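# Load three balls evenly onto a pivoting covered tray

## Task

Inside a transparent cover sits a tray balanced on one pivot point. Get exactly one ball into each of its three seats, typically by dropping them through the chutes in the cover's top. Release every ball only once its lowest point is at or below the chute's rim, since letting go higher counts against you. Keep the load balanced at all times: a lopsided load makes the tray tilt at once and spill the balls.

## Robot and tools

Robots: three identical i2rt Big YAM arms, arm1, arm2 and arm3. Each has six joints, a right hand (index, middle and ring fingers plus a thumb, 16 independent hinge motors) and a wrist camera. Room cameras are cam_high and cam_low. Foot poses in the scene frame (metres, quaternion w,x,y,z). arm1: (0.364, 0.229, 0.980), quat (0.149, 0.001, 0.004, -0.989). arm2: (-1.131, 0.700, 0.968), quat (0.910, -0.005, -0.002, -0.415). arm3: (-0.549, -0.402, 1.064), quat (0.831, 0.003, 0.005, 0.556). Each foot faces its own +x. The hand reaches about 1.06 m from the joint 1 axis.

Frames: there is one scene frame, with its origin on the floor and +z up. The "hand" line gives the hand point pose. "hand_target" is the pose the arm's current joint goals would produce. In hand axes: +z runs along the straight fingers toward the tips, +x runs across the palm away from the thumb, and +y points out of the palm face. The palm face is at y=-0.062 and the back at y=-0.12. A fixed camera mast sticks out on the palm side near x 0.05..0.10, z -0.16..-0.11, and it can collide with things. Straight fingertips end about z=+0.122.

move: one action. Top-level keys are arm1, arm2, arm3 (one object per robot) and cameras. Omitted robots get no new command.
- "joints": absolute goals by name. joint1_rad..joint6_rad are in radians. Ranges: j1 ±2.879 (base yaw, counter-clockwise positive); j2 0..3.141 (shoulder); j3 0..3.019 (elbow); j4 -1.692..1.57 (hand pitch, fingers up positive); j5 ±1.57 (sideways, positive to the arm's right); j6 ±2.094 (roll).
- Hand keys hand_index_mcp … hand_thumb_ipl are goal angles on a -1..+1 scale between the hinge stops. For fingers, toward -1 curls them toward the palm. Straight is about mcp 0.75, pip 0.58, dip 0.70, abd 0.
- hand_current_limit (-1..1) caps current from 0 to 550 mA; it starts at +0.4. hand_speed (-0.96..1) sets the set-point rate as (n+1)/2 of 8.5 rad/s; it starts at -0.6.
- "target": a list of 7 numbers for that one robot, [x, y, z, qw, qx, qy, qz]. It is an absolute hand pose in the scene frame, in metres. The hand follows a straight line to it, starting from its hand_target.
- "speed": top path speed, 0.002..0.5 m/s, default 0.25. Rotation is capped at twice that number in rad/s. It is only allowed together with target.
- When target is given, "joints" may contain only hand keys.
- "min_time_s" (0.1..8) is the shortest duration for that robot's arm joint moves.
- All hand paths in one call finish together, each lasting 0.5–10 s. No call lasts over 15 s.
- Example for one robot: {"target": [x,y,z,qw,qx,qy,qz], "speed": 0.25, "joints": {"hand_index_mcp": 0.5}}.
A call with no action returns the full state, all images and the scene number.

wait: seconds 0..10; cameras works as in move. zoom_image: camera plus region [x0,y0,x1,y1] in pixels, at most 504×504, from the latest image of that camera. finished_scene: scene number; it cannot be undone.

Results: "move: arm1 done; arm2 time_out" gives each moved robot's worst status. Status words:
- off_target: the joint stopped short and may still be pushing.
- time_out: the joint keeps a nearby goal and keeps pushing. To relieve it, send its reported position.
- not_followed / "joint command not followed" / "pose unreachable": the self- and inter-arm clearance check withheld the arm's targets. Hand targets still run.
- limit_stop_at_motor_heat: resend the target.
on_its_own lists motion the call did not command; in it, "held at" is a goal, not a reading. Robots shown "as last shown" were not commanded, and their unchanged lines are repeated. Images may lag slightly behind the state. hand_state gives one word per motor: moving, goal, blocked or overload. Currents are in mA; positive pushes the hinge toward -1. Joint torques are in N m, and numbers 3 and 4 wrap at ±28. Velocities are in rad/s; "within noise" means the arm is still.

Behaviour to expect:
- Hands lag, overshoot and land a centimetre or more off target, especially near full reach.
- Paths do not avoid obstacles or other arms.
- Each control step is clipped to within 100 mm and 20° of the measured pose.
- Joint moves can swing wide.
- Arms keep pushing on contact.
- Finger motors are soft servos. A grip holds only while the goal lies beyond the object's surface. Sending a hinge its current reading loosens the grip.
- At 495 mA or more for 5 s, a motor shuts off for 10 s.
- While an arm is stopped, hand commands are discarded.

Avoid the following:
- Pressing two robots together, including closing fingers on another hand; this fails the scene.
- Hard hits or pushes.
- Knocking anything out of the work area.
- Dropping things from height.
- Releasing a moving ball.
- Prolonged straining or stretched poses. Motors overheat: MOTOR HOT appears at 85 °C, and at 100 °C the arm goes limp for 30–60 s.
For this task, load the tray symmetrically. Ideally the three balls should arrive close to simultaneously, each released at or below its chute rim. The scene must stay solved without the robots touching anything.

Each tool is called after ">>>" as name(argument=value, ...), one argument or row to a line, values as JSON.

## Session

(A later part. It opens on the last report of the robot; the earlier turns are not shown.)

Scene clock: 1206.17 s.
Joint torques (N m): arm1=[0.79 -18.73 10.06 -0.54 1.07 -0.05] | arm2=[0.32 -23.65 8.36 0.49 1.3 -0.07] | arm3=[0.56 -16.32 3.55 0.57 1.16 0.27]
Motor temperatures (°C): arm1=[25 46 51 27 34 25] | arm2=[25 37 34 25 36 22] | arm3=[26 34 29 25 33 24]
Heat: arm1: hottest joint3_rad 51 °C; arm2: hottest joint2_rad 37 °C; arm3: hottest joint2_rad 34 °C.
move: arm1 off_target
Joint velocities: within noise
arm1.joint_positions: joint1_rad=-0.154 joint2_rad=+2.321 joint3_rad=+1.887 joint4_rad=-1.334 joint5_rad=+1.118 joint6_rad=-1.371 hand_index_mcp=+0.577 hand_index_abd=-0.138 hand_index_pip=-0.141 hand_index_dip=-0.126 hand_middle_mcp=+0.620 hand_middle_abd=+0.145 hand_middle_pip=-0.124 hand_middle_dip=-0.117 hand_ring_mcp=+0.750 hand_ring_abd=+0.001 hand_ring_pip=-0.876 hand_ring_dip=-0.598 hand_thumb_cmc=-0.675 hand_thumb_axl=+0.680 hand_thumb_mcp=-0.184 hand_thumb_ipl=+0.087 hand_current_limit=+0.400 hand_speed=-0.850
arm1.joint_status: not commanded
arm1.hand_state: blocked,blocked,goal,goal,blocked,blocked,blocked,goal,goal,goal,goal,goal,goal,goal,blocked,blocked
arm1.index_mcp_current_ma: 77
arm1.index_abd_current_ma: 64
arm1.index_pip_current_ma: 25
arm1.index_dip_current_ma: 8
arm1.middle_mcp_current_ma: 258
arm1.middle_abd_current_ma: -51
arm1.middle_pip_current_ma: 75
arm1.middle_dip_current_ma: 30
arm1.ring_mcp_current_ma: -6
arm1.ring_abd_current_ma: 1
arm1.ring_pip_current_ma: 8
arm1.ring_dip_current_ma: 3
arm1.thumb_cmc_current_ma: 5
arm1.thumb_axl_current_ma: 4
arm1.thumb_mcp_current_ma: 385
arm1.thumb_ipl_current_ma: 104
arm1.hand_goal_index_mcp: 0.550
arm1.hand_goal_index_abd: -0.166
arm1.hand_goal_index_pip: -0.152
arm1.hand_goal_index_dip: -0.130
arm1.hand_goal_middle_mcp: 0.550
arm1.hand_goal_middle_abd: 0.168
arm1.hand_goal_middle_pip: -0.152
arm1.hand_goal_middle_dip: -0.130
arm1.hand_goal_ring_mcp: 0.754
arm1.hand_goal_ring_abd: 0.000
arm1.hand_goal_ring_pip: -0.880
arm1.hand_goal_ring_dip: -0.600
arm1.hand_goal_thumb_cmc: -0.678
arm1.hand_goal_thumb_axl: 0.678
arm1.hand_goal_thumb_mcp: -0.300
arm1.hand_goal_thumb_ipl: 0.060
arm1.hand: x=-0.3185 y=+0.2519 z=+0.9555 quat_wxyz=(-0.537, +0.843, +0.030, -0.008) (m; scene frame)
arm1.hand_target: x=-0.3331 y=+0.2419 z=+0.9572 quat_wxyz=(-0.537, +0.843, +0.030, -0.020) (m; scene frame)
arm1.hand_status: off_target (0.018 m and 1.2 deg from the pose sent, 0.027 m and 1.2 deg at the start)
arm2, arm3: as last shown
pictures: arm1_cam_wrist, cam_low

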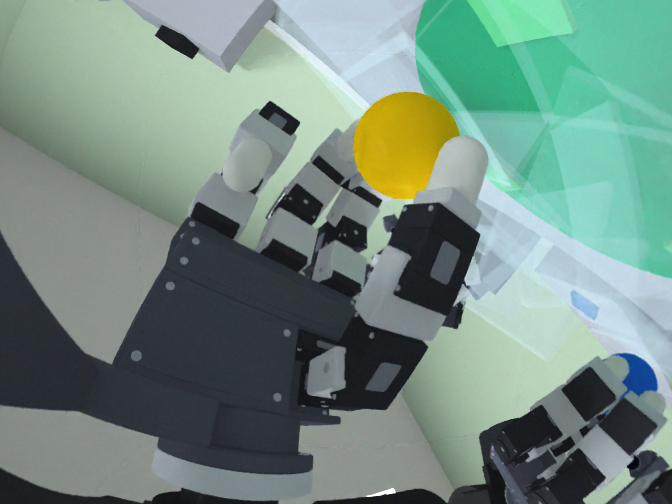

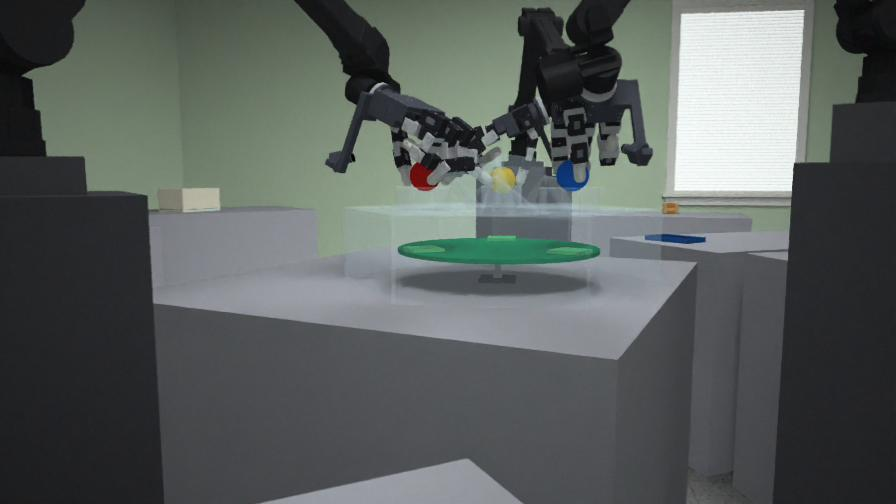

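>>> move(
  arm1={"joints":{"hand_speed":1.0}},
  arm2={"joints":{"hand_speed":1.0}},
  arm3={"joints":{"hand_speed":1.0}},
)

>>> move(
  arm1={"joints":{"hand_index_mcp":0.88,"hand_middle_mcp":0.88,"hand_thumb_mcp":0.06}},
  arm2={"joints":{"hand_index_mcp":0.88,"hand_middle_mcp":0.88,"hand_thumb_mcp":0.06}},
  arm3={"joints":{"hand_index_mcp":0.88,"hand_middle_mcp":0.88,"hand_thumb_mcp":0.06}},
  cameras=["all"],
)

>>> wait(
  seconds=1,
  cameras=["cam_low","arm1_cam_wrist"],
)

Scene clock: 1222.07 s.
Joint torques (N m): arm1=[0.79 -18.73 10.02 -0.57 1.08 -0.05] | arm2=[0.38 -23.65 8.42 0.47 1.3 -0.08] | arm3=[0.56 -16.32 3.55 0.58 1.16 0.27]
Motor temperatures (°C): arm1=[25 41 55 27 34 25] | arm2=[25 37 34 25 36 22] | arm3=[26 34 29 25 33 24]
Heat: arm1: hottest joint3_rad 55 °C; arm2: hottest joint2_rad 37 °C; arm3: hottest joint2_rad 34 °C.
move: arm1 done; arm2 done; arm3 done
Joint velocities: within noise
arm1.joint_positions: joint1_rad=-0.154 joint2_rad=+2.321 joint3_rad=+1.888 joint4_rad=-1.334 joint5_rad=+1.118 joint6_rad=-1.371 hand_index_mcp=+0.577 hand_index_abd=-0.138 hand_index_pip=-0.141 hand_index_dip=-0.126 hand_middle_mcp=+0.620 hand_middle_abd=+0.145 hand_middle_pip=-0.124 hand_middle_dip=-0.117 hand_ring_mcp=+0.750 hand_ring_abd=+0.001 hand_ring_pip=-0.876 hand_ring_dip=-0.598 hand_thumb_cmc=-0.675 hand_thumb_axl=+0.680 hand_thumb_mcp=-0.184 hand_thumb_ipl=+0.087 hand_current_limit=+0.400 hand_speed=+1.000
arm1.joint_status: all done
arm1.hand_state: blocked,blocked,goal,goal,blocked,blocked,blocked,goal,goal,goal,goal,goal,goal,goal,blocked,blocked
arm1.index_mcp_current_ma: 77
arm1.index_abd_current_ma: 64
arm1.index_pip_current_ma: 25
arm1.index_dip_current_ma: 8
arm1.middle_mcp_current_ma: 258
arm1.middle_abd_current_ma: -51
arm1.middle_pip_current_ma: 75
arm1.middle_dip_current_ma: 30
arm1.ring_mcp_current_ma: -6
arm1.ring_abd_current_ma: 1
arm1.ring_pip_current_ma: 8
arm1.ring_dip_current_ma: 3
arm1.thumb_cmc_current_ma: 5
arm1.thumb_axl_current_ma: 4
arm1.thumb_mcp_current_ma: 385
arm1.thumb_ipl_current_ma: 104
arm1.hand_goal_index_mcp: 0.550
arm1.hand_goal_index_abd: -0.166
arm1.hand_goal_index_pip: -0.152
arm1.hand_goal_index_dip: -0.130
arm1.hand_goal_middle_mcp: 0.550
arm1.hand_goal_middle_abd: 0.168
arm1.hand_goal_middle_pip: -0.152
arm1.hand_goal_middle_dip: -0.130
arm1.hand_goal_ring_mcp: 0.754
arm1.hand_goal_ring_abd: 0.000
arm1.hand_goal_ring_pip: -0.880
arm1.hand_goal_ring_dip: -0.600
arm1.hand_goal_thumb_cmc: -0.678
arm1.hand_goal_thumb_axl: 0.678
arm1.hand_goal_thumb_mcp: -0.300
arm1.hand_goal_thumb_ipl: 0.060
arm1.hand: x=-0.3185 y=+0.2519 z=+0.9554 quat_wxyz=(-0.537, +0.843, +0.030, -0.008) (m; scene frame)
arm1.hand_target: x=-0.3331 y=+0.2419 z=+0.9571 quat_wxyz=(-0.537, +0.843, +0.030, -0.020) (m; scene frame)
arm1.hand_status: not commanded
arm2.joint_positions: joint1_rad=+0.507 joint2_rad=+2.266 joint3_rad=+1.830 joint4_rad=-1.279 joint5_rad=+1.111 joint6_rad=-1.421 hand_index_mcp=+0.608 hand_index_abd=-0.136 hand_index_pip=-0.131 hand_index_dip=-0.121 hand_middle_mcp=+0.579 hand_middle_abd=+0.144 hand_middle_pip=-0.140 hand_middle_dip=-0.126 hand_ring_mcp=+0.750 hand_ring_abd=+0.000 hand_ring_pip=-0.875 hand_ring_dip=-0.598 hand_thumb_cmc=-0.678 hand_thumb_axl=+0.678 hand_thumb_mcp=-0.182 hand_thumb_ipl=+0.087 hand_current_limit=+0.400 hand_speed=+1.000
arm2.joint_status: all done
arm2.hand_state: blocked,blocked,blocked,goal,blocked,blocked,goal,goal,goal,goal,goal,goal,goal,goal,blocked,blocked
arm2.index_mcp_current_ma: 196
arm2.index_abd_current_ma: 66
arm2.index_pip_current_ma: 49
arm2.index_dip_current_ma: 17
arm2.middle_mcp_current_ma: 82
arm2.middle_abd_current_ma: -48
arm2.middle_pip_current_ma: 25
arm2.middle_dip_current_ma: 6
arm2.ring_mcp_current_ma: -6
arm2.ring_abd_current_ma: 0
arm2.ring_pip_current_ma: 8
arm2.ring_dip_current_ma: 3
arm2.thumb_cmc_current_ma: 0
arm2.thumb_axl_current_ma: 0
arm2.thumb_mcp_current_ma: 385
arm2.thumb_ipl_current_ma: 98
arm2.hand_goal_index_mcp: 0.550
arm2.hand_goal_index_abd: -0.166
arm2.hand_goal_index_pip: -0.152
arm2.hand_goal_index_dip: -0.130
arm2.hand_goal_middle_mcp: 0.550
arm2.hand_goal_middle_abd: 0.168
arm2.hand_goal_middle_pip: -0.152
arm2.hand_goal_middle_dip: -0.130
arm2.hand_goal_ring_mcp: 0.754
arm2.hand_goal_ring_abd: 0.000
arm2.hand_goal_ring_pip: -0.880
arm2.hand_goal_ring_dip: -0.600
arm2.hand_goal_thumb_cmc: -0.678
arm2.hand_goal_thumb_axl: 0.678
arm2.hand_goal_thumb_mcp: -0.300
arm2.hand_goal_thumb_ipl: 0.060
arm2.hand: x=-0.5469 y=+0.3590 z=+0.9613 quat_wxyz=(-0.113, +0.173, +0.828, -0.522) (m; scene frame)
arm2.hand_target: x=-0.5460 y=+0.3522 z=+0.9599 quat_wxyz=(-0.112, +0.175, +0.825, -0.525) (m; scene frame)
arm2.hand_status: not commanded
arm3.joint_positions: joint1_rad=+0.615 joint2_rad=+2.063 joint3_rad=+1.175 joint4_rad=-0.918 joint5_rad=+1.129 joint6_rad=-1.319 hand_index_mcp=+0.613 hand_index_abd=-0.135 hand_index_pip=-0.124 hand_index_dip=-0.116 hand_middle_mcp=+0.569 hand_middle_abd=+0.147 hand_middle_pip=-0.144 hand_middle_dip=-0.127 hand_ring_mcp=+0.750 hand_ring_abd=+0.001 hand_ring_pip=-0.876 hand_ring_dip=-0.597 hand_thumb_cmc=-0.680 hand_thumb_axl=+0.677 hand_thumb_mcp=-0.176 hand_thumb_ipl=+0.085 hand_current_limit=+0.400 hand_speed=+1.000
arm3.joint_status: all done
arm3.hand_state: blocked,blocked,blocked,goal,goal,blocked,goal,goal,goal,goal,goal,goal,goal,goal,blocked,blocked
arm3.index_mcp_current_ma: 276
arm3.index_abd_current_ma: 100
arm3.index_pip_current_ma: 103
arm3.index_dip_current_ma: 46
arm3.middle_mcp_current_ma: 73
arm3.middle_abd_current_ma: -64
arm3.middle_pip_current_ma: 24
arm3.middle_dip_current_ma: 9
arm3.ring_mcp_current_ma: -14
arm3.ring_abd_current_ma: 2
arm3.ring_pip_current_ma: 10
arm3.ring_dip_current_ma: 8
arm3.thumb_cmc_current_ma: -4
arm3.thumb_axl_current_ma: -3
arm3.thumb_mcp_current_ma: 385
arm3.thumb_ipl_current_ma: 128
arm3.hand_goal_index_mcp: 0.550
arm3.hand_goal_index_abd: -0.166
arm3.hand_goal_index_pip: -0.152
arm3.hand_goal_index_dip: -0.130
arm3.hand_goal_middle_mcp: 0.550
arm3.hand_goal_middle_abd: 0.168
arm3.hand_goal_middle_pip: -0.152
arm3.hand_goal_middle_dip: -0.130
arm3.hand_goal_ring_mcp: 0.754
arm3.hand_goal_ring_abd: 0.000
arm3.hand_goal_ring_pip: -0.880
arm3.hand_goal_ring_dip: -0.600
arm3.hand_goal_thumb_cmc: -0.678
arm3.hand_goal_thumb_axl: 0.678
arm3.hand_goal_thumb_mcp: -0.300
arm3.hand_goal_thumb_ipl: 0.060
arm3.hand: x=-0.5383 y=+0.1064 z=+0.9773 quat_wxyz=(+0.398, -0.632, +0.560, -0.358) (m; scene frame)
arm3.hand_target: x=-0.5419 y=+0.1060 z=+0.9721 quat_wxyz=(+0.402, -0.632, +0.559, -0.356) (m; scene frame)
arm3.hand_status: not commanded
pictures: none

Scene clock: 1222.63 s.
Joint torques (N m): arm1=[0.97 -18.78 9.35 -0.53 1.05 -0.04] | arm2=[0.56 -23.53 8.14 0.44 1 -0.08] | arm3=[0.5 -16.26 3.54 0.59 1 0.24]
Motor temperatures (°C): arm1=[25 41 55 27 34 25] | arm2=[25 37 34 25 36 22] | arm3=[26 34 29 25 33 24]
Heat: arm1: hottest joint3_rad 55 °C; arm2: hottest joint2_rad 37 °C; arm3: hottest joint2_rad 34 °C.
move: arm1 off_target; arm2 off_target; arm3 off_target
Joint velocities: within noise
arm1.joint_positions: joint1_rad=-0.152 joint2_rad=+2.321 joint3_rad=+1.898 joint4_rad=-1.334 joint5_rad=+1.119 joint6_rad=-1.371 hand_index_mcp=+0.848 hand_index_abd=-0.139 hand_index_pip=-0.155 hand_index_dip=-0.127 hand_middle_mcp=+0.877 hand_middle_abd=+0.145 hand_middle_pip=-0.146 hand_middle_dip=-0.126 hand_ring_mcp=+0.750 hand_ring_abd=+0.001 hand_ring_pip=-0.876 hand_ring_dip=-0.598 hand_thumb_cmc=-0.676 hand_thumb_axl=+0.680 hand_thumb_mcp=+0.058 hand_thumb_ipl=+0.062 hand_current_limit=+0.400 hand_speed=+1.000
arm1.joint_status: hand_index_mcp off_target (ended at +0.848, target +0.880); the others done
arm1.hand_state: blocked,blocked,goal,goal,goal,blocked,goal,goal,goal,goal,goal,goal,goal,goal,goal,goal
arm1.index_mcp_current_ma: -97
arm1.index_abd_current_ma: 62
arm1.index_pip_current_ma: -5
arm1.index_dip_current_ma: 4
arm1.middle_mcp_current_ma: -6
arm1.middle_abd_current_ma: -51
arm1.middle_pip_current_ma: 10
arm1.middle_dip_current_ma: 7
arm1.ring_mcp_current_ma: -7
arm1.ring_abd_current_ma: 1
arm1.ring_pip_current_ma: 8
arm1.ring_dip_current_ma: 3
arm1.thumb_cmc_current_ma: 3
arm1.thumb_axl_current_ma: 3
arm1.thumb_mcp_current_ma: -5
arm1.thumb_ipl_current_ma: 4
arm1.hand_goal_index_mcp: 0.880
arm1.hand_goal_index_abd: -0.166
arm1.hand_goal_index_pip: -0.152
arm1.hand_goal_index_dip: -0.130
arm1.hand_goal_middle_mcp: 0.880
arm1.hand_goal_middle_abd: 0.168
arm1.hand_goal_middle_pip: -0.152
arm1.hand_goal_middle_dip: -0.130
arm1.hand_goal_ring_mcp: 0.754
arm1.hand_goal_ring_abd: 0.000
arm1.hand_goal_ring_pip: -0.880
arm1.hand_goal_ring_dip: -0.600
arm1.hand_goal_thumb_cmc: -0.678
arm1.hand_goal_thumb_axl: 0.678
arm1.hand_goal_thumb_mcp: 0.060
arm1.hand_goal_thumb_ipl: 0.060
arm1.hand: x=-0.3226 y=+0.2504 z=+0.9591 quat_wxyz=(-0.537, +0.843, +0.028, -0.013) (m; scene frame)
arm1.hand_target: x=-0.3330 y=+0.2419 z=+0.9571 quat_wxyz=(-0.537, +0.843, +0.030, -0.020) (m; scene frame)
arm1.hand_status: not commanded
arm2.joint_positions: joint1_rad=+0.506 joint2_rad=+2.266 joint3_rad=+1.830 joint4_rad=-1.278 joint5_rad=+1.121 joint6_rad=-1.421 hand_index_mcp=+0.873 hand_index_abd=-0.136 hand_index_pip=-0.148 hand_index_dip=-0.126 hand_middle_mcp=+0.853 hand_middle_abd=+0.144 hand_middle_pip=-0.154 hand_middle_dip=-0.127 hand_ring_mcp=+0.750 hand_ring_abd=+0.000 hand_ring_pip=-0.875 hand_ring_dip=-0.598 hand_thumb_cmc=-0.678 hand_thumb_axl=+0.678 hand_thumb_mcp=+0.056 hand_thumb_ipl=+0.062 hand_current_limit=+0.400 hand_speed=+1.000
arm2.joint_status: hand_middle_mcp off_target (ended at +0.853, target +0.880); the others done
arm2.hand_state: goal,blocked,goal,goal,blocked,blocked,goal,goal,goal,goal,goal,goal,goal,goal,goal,goal
arm2.index_mcp_current_ma: -13
arm2.index_abd_current_ma: 65
arm2.index_pip_current_ma: 7
arm2.index_dip_current_ma: 6
arm2.middle_mcp_current_ma: -75
arm2.middle_abd_current_ma: -48
arm2.middle_pip_current_ma: -3
arm2.middle_dip_current_ma: 4
arm2.ring_mcp_current_ma: -7
arm2.ring_abd_current_ma: 0
arm2.ring_pip_current_ma: 8
arm2.ring_dip_current_ma: 3
arm2.thumb_cmc_current_ma: 0
arm2.thumb_axl_current_ma: 0
arm2.thumb_mcp_current_ma: -7
arm2.thumb_ipl_current_ma: 4
arm2.hand_goal_index_mcp: 0.880
arm2.hand_goal_index_abd: -0.166
arm2.hand_goal_index_pip: -0.152
arm2.hand_goal_index_dip: -0.130
arm2.hand_goal_middle_mcp: 0.880
arm2.hand_goal_middle_abd: 0.168
arm2.hand_goal_middle_pip: -0.152
arm2.hand_goal_middle_dip: -0.130
arm2.hand_goal_ring_mcp: 0.754
arm2.hand_goal_ring_abd: 0.000
arm2.hand_goal_ring_pip: -0.880
arm2.hand_goal_ring_dip: -0.600
arm2.hand_goal_thumb_cmc: -0.678
arm2.hand_goal_thumb_axl: 0.678
arm2.hand_goal_thumb_mcp: 0.060
arm2.hand_goal_thumb_ipl: 0.060
arm2.hand: x=-0.5474 y=+0.3569 z=+0.9624 quat_wxyz=(-0.113, +0.173, +0.825, -0.526) (m; scene frame)
arm2.hand_target: x=-0.5461 y=+0.3522 z=+0.9600 quat_wxyz=(-0.112, +0.175, +0.825, -0.526) (m; scene frame)
arm2.hand_status: not commanded
arm3.joint_positions: joint1_rad=+0.615 joint2_rad=+2.063 joint3_rad=+1.175 joint4_rad=-0.918 joint5_rad=+1.133 joint6_rad=-1.315 hand_index_mcp=+0.877 hand_index_abd=-0.138 hand_index_pip=-0.146 hand_index_dip=-0.125 hand_middle_mcp=+0.844 hand_middle_abd=+0.147 hand_middle_pip=-0.155 hand_middle_dip=-0.127 hand_ring_mcp=+0.750 hand_ring_abd=+0.001 hand_ring_pip=-0.876 hand_ring_dip=-0.597 hand_thumb_cmc=-0.680 hand_thumb_axl=+0.677 hand_thumb_mcp=+0.057 hand_thumb_ipl=+0.062 hand_current_limit=+0.400 hand_speed=+1.000
arm3.joint_status: hand_middle_mcp off_target (ended at +0.844, target +0.880); the others done
arm3.hand_state: goal,blocked,goal,goal,blocked,blocked,goal,goal,goal,goal,goal,goal,goal,goal,goal,goal
arm3.index_mcp_current_ma: -8
arm3.index_abd_current_ma: 90
arm3.index_pip_current_ma: 18
arm3.index_dip_current_ma: 14
arm3.middle_mcp_current_ma: -150
arm3.middle_abd_current_ma: -64
arm3.middle_pip_current_ma: -10
arm3.middle_dip_current_ma: 7
arm3.ring_mcp_current_ma: -14
arm3.ring_abd_current_ma: 2
arm3.ring_pip_current_ma: 10
arm3.ring_dip_current_ma: 8
arm3.thumb_cmc_current_ma: -4
arm3.thumb_axl_current_ma: -3
arm3.thumb_mcp_current_ma: -10
arm3.thumb_ipl_current_ma: 8
arm3.hand_goal_index_mcp: 0.880
arm3.hand_goal_index_abd: -0.166
arm3.hand_goal_index_pip: -0.152
arm3.hand_goal_index_dip: -0.130
arm3.hand_goal_middle_mcp: 0.880
arm3.hand_goal_middle_abd: 0.168
arm3.hand_goal_middle_pip: -0.152
arm3.hand_goal_middle_dip: -0.130
arm3.hand_goal_ring_mcp: 0.754
arm3.hand_goal_ring_abd: 0.000
arm3.hand_goal_ring_pip: -0.880
arm3.hand_goal_ring_dip: -0.600
arm3.hand_goal_thumb_cmc: -0.678
arm3.hand_goal_thumb_axl: 0.678
arm3.hand_goal_thumb_mcp: 0.060
arm3.hand_goal_thumb_ipl: 0.060
arm3.hand: x=-0.5379 y=+0.1070 z=+0.9778 quat_wxyz=(+0.401, -0.631, +0.560, -0.358) (m; scene frame)
arm3.hand_target: x=-0.5420 y=+0.1060 z=+0.9721 quat_wxyz=(+0.402, -0.632, +0.559, -0.356) (m; scene frame)
arm3.hand_status: not commanded
pictures: arm1_cam_wrist, arm2_cam_wrist, arm3_cam_wrist, cam_high, cam_low

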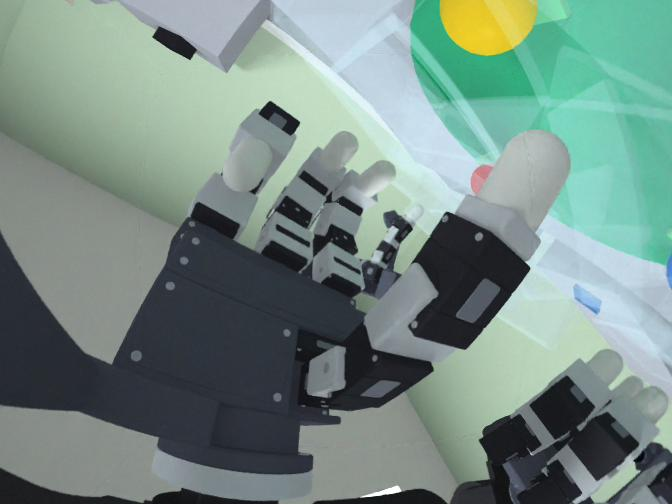

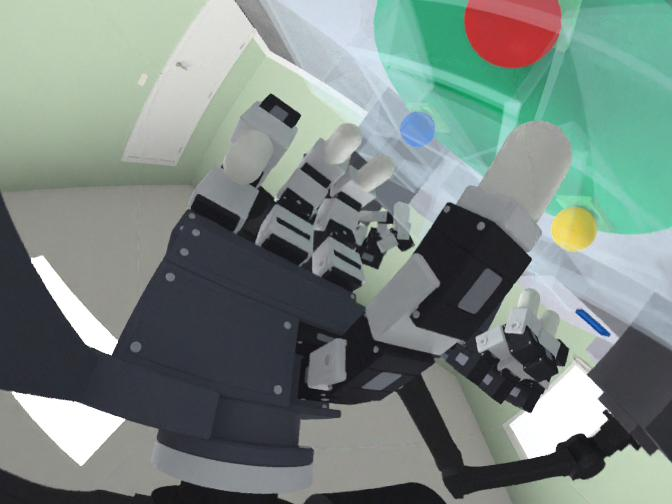

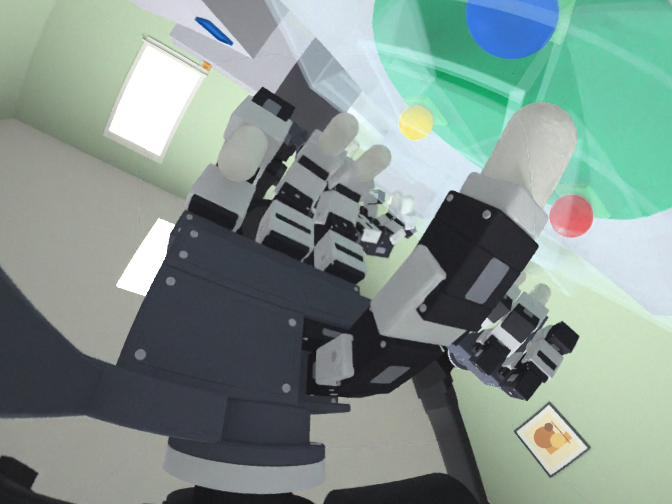

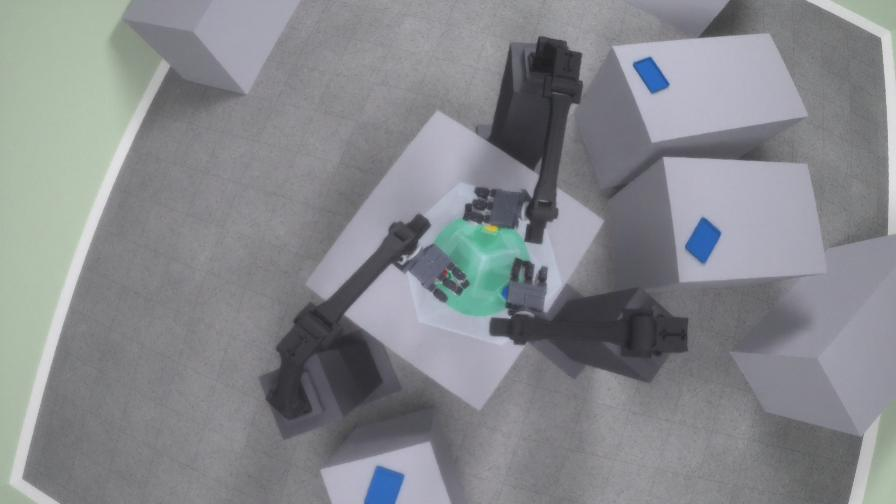

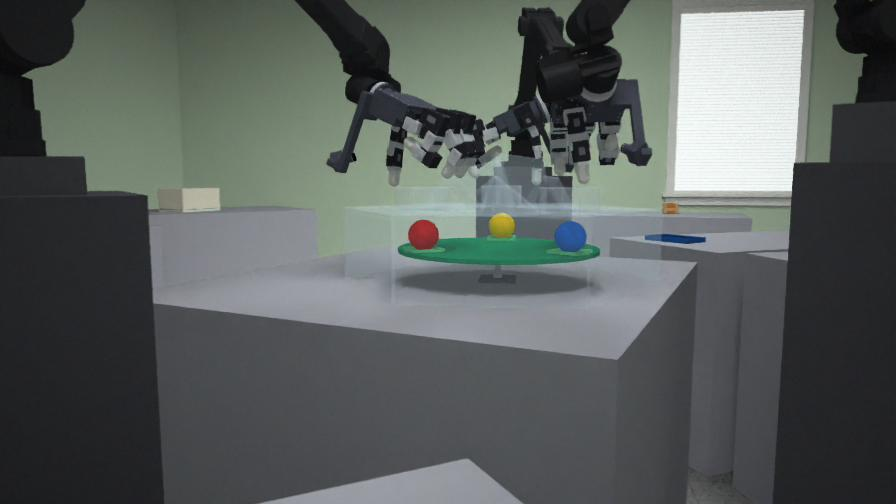

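Scene clock: 1223.63 s.
Joint torques (N m): arm1=[0.85 -19.19 9.36 -0.54 1.04 -0.07] | arm2=[0.56 -23.59 8.39 0.4 1 -0.07] | arm3=[0.56 -16.26 3.56 0.58 1.01 0.24]
Motor temperatures (°C): arm1=[25 41 55 27 34 25] | arm2=[25 37 34 25 36 22] | arm3=[26 34 29 25 33 24]
Heat: arm1: hottest joint3_rad 55 °C; arm2: hottest joint2_rad 37 °C; arm3: hottest joint2_rad 34 °C.
Joint velocities: within noise
arm1.joint_positions: joint1_rad=-0.152 joint2_rad=+2.321 joint3_rad=+1.898 joint4_rad=-1.334 joint5_rad=+1.119 joint6_rad=-1.371 hand_index_mcp=+0.848 hand_index_abd=-0.139 hand_index_pip=-0.155 hand_index_dip=-0.127 hand_middle_mcp=+0.877 hand_middle_abd=+0.145 hand_middle_pip=-0.146 hand_middle_dip=-0.126 hand_ring_mcp=+0.750 hand_ring_abd=+0.001 hand_ring_pip=-0.876 hand_ring_dip=-0.598 hand_thumb_cmc=-0.676 hand_thumb_axl=+0.680 hand_thumb_mcp=+0.058 hand_thumb_ipl=+0.062 hand_current_limit=+0.400 hand_speed=+1.000
arm1.joint_status: hand_index_mcp off_target (ended at +0.848, target +0.880); the others done
arm1.hand_state: blocked,blocked,goal,goal,goal,blocked,goal,goal,goal,goal,goal,goal,goal,goal,goal,goal
arm1.index_mcp_current_ma: -97
arm1.index_abd_current_ma: 62
arm1.index_pip_current_ma: -5
arm1.index_dip_current_ma: 4
arm1.middle_mcp_current_ma: -6
arm1.middle_abd_current_ma: -51
arm1.middle_pip_current_ma: 10
arm1.middle_dip_current_ma: 7
arm1.ring_mcp_current_ma: -7
arm1.ring_abd_current_ma: 1
arm1.ring_pip_current_ma: 8
arm1.ring_dip_current_ma: 3
arm1.thumb_cmc_current_ma: 3
arm1.thumb_axl_current_ma: 3
arm1.thumb_mcp_current_ma: -5
arm1.thumb_ipl_current_ma: 4
arm1.hand_goal_index_mcp: 0.880
arm1.hand_goal_index_abd: -0.166
arm1.hand_goal_index_pip: -0.152
arm1.hand_goal_index_dip: -0.130
arm1.hand_goal_middle_mcp: 0.880
arm1.hand_goal_middle_abd: 0.168
arm1.hand_goal_middle_pip: -0.152
arm1.hand_goal_middle_dip: -0.130
arm1.hand_goal_ring_mcp: 0.754
arm1.hand_goal_ring_abd: 0.000
arm1.hand_goal_ring_pip: -0.880
arm1.hand_goal_ring_dip: -0.600
arm1.hand_goal_thumb_cmc: -0.678
arm1.hand_goal_thumb_axl: 0.678
arm1.hand_goal_thumb_mcp: 0.060
arm1.hand_goal_thumb_ipl: 0.060
arm1.hand: x=-0.3226 y=+0.2504 z=+0.9591 quat_wxyz=(-0.537, +0.843, +0.028, -0.013) (m; scene frame)
arm1.hand_target: x=-0.3330 y=+0.2419 z=+0.9571 quat_wxyz=(-0.537, +0.843, +0.030, -0.020) (m; scene frame)
arm1.hand_status: not commanded
arm2.joint_positions: joint1_rad=+0.506 joint2_rad=+2.266 joint3_rad=+1.830 joint4_rad=-1.278 joint5_rad=+1.121 joint6_rad=-1.421 hand_index_mcp=+0.873 hand_index_abd=-0.136 hand_index_pip=-0.148 hand_index_dip=-0.126 hand_middle_mcp=+0.853 hand_middle_abd=+0.144 hand_middle_pip=-0.154 hand_middle_dip=-0.127 hand_ring_mcp=+0.750 hand_ring_abd=+0.000 hand_ring_pip=-0.875 hand_ring_dip=-0.598 hand_thumb_cmc=-0.678 hand_thumb_axl=+0.678 hand_thumb_mcp=+0.056 hand_thumb_ipl=+0.062 hand_current_limit=+0.400 hand_speed=+1.000
arm2.joint_status: hand_middle_mcp off_target (ended at +0.853, target +0.880); the others done
arm2.hand_state: goal,blocked,goal,goal,blocked,blocked,goal,goal,goal,goal,goal,goal,goal,goal,goal,goal
arm2.index_mcp_current_ma: -13
arm2.index_abd_current_ma: 65
arm2.index_pip_current_ma: 7
arm2.index_dip_current_ma: 6
arm2.middle_mcp_current_ma: -75
arm2.middle_abd_current_ma: -48
arm2.middle_pip_current_ma: -3
arm2.middle_dip_current_ma: 4
arm2.ring_mcp_current_ma: -7
arm2.ring_abd_current_ma: 0
arm2.ring_pip_current_ma: 8
arm2.ring_dip_current_ma: 3
arm2.thumb_cmc_current_ma: 0
arm2.thumb_axl_current_ma: 0
arm2.thumb_mcp_current_ma: -7
arm2.thumb_ipl_current_ma: 4
arm2.hand_goal_index_mcp: 0.880
arm2.hand_goal_index_abd: -0.166
arm2.hand_goal_index_pip: -0.152
arm2.hand_goal_index_dip: -0.130
arm2.hand_goal_middle_mcp: 0.880
arm2.hand_goal_middle_abd: 0.168
arm2.hand_goal_middle_pip: -0.152
arm2.hand_goal_middle_dip: -0.130
arm2.hand_goal_ring_mcp: 0.754
arm2.hand_goal_ring_abd: 0.000
arm2.hand_goal_ring_pip: -0.880
arm2.hand_goal_ring_dip: -0.600
arm2.hand_goal_thumb_cmc: -0.678
arm2.hand_goal_thumb_axl: 0.678
arm2.hand_goal_thumb_mcp: 0.060
arm2.hand_goal_thumb_ipl: 0.060
arm2.hand: x=-0.5474 y=+0.3569 z=+0.9624 quat_wxyz=(-0.113, +0.173, +0.825, -0.526) (m; scene frame)
arm2.hand_target: x=-0.5461 y=+0.3522 z=+0.9600 quat_wxyz=(-0.112, +0.175, +0.825, -0.526) (m; scene frame)
arm2.hand_status: not commanded
arm3.joint_positions: joint1_rad=+0.615 joint2_rad=+2.063 joint3_rad=+1.175 joint4_rad=-0.918 joint5_rad=+1.133 joint6_rad=-1.315 hand_index_mcp=+0.877 hand_index_abd=-0.138 hand_index_pip=-0.146 hand_index_dip=-0.125 hand_middle_mcp=+0.844 hand_middle_abd=+0.147 hand_middle_pip=-0.155 hand_middle_dip=-0.127 hand_ring_mcp=+0.750 hand_ring_abd=+0.001 hand_ring_pip=-0.876 hand_ring_dip=-0.597 hand_thumb_cmc=-0.680 hand_thumb_axl=+0.677 hand_thumb_mcp=+0.057 hand_thumb_ipl=+0.062 hand_current_limit=+0.400 hand_speed=+1.000
arm3.joint_status: hand_middle_mcp off_target (ended at +0.844, target +0.880); the others done
arm3.hand_state: goal,blocked,goal,goal,blocked,blocked,goal,goal,goal,goal,goal,goal,goal,goal,goal,goal
arm3.index_mcp_current_ma: -8
arm3.index_abd_current_ma: 90
arm3.index_pip_current_ma: 18
arm3.index_dip_current_ma: 14
arm3.middle_mcp_current_ma: -150
arm3.middle_abd_current_ma: -64
arm3.middle_pip_current_ma: -10
arm3.middle_dip_current_ma: 7
arm3.ring_mcp_current_ma: -14
arm3.ring_abd_current_ma: 2
arm3.ring_pip_current_ma: 10
arm3.ring_dip_current_ma: 8
arm3.thumb_cmc_current_ma: -4
arm3.thumb_axl_current_ma: -3
arm3.thumb_mcp_current_ma: -10
arm3.thumb_ipl_current_ma: 8
arm3.hand_goal_index_mcp: 0.880
arm3.hand_goal_index_abd: -0.166
arm3.hand_goal_index_pip: -0.152
arm3.hand_goal_index_dip: -0.130
arm3.hand_goal_middle_mcp: 0.880
arm3.hand_goal_middle_abd: 0.168
arm3.hand_goal_middle_pip: -0.152
arm3.hand_goal_middle_dip: -0.130
arm3.hand_goal_ring_mcp: 0.754
arm3.hand_goal_ring_abd: 0.000
arm3.hand_goal_ring_pip: -0.880
arm3.hand_goal_ring_dip: -0.600
arm3.hand_goal_thumb_cmc: -0.678
arm3.hand_goal_thumb_axl: 0.678
arm3.hand_goal_thumb_mcp: 0.060
arm3.hand_goal_thumb_ipl: 0.060
arm3.hand: x=-0.5379 y=+0.1070 z=+0.9778 quat_wxyz=(+0.401, -0.631, +0.560, -0.358) (m; scene frame)
arm3.hand_target: x=-0.5420 y=+0.1060 z=+0.9721 quat_wxyz=(+0.402, -0.632, +0.559, -0.356) (m; scene frame)
arm3.hand_status: not commanded
wait: 1.00 s; at rest by 0.27 s
pictures: arm1_cam_wrist, cam_low

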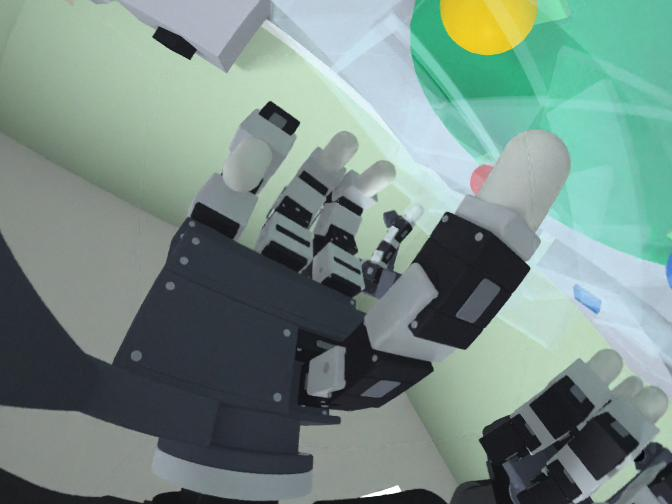

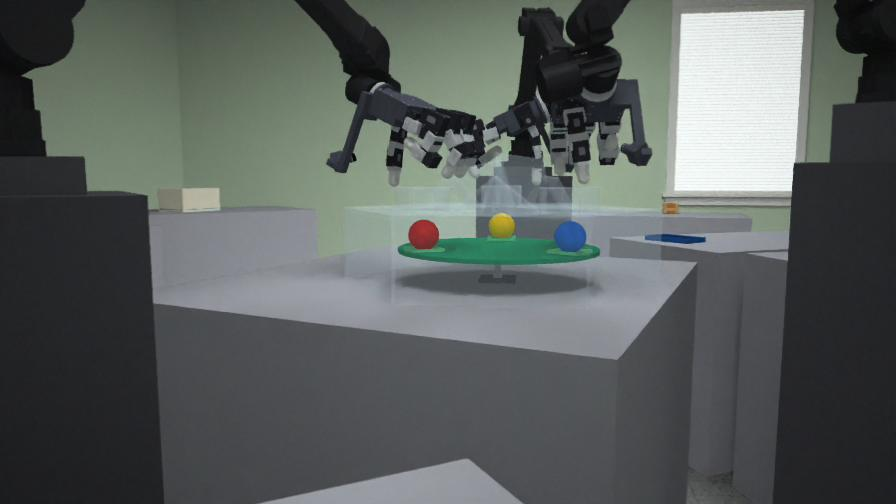

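>>> finished_scene(
  scene=1,
)

The scene is finished: the task was done.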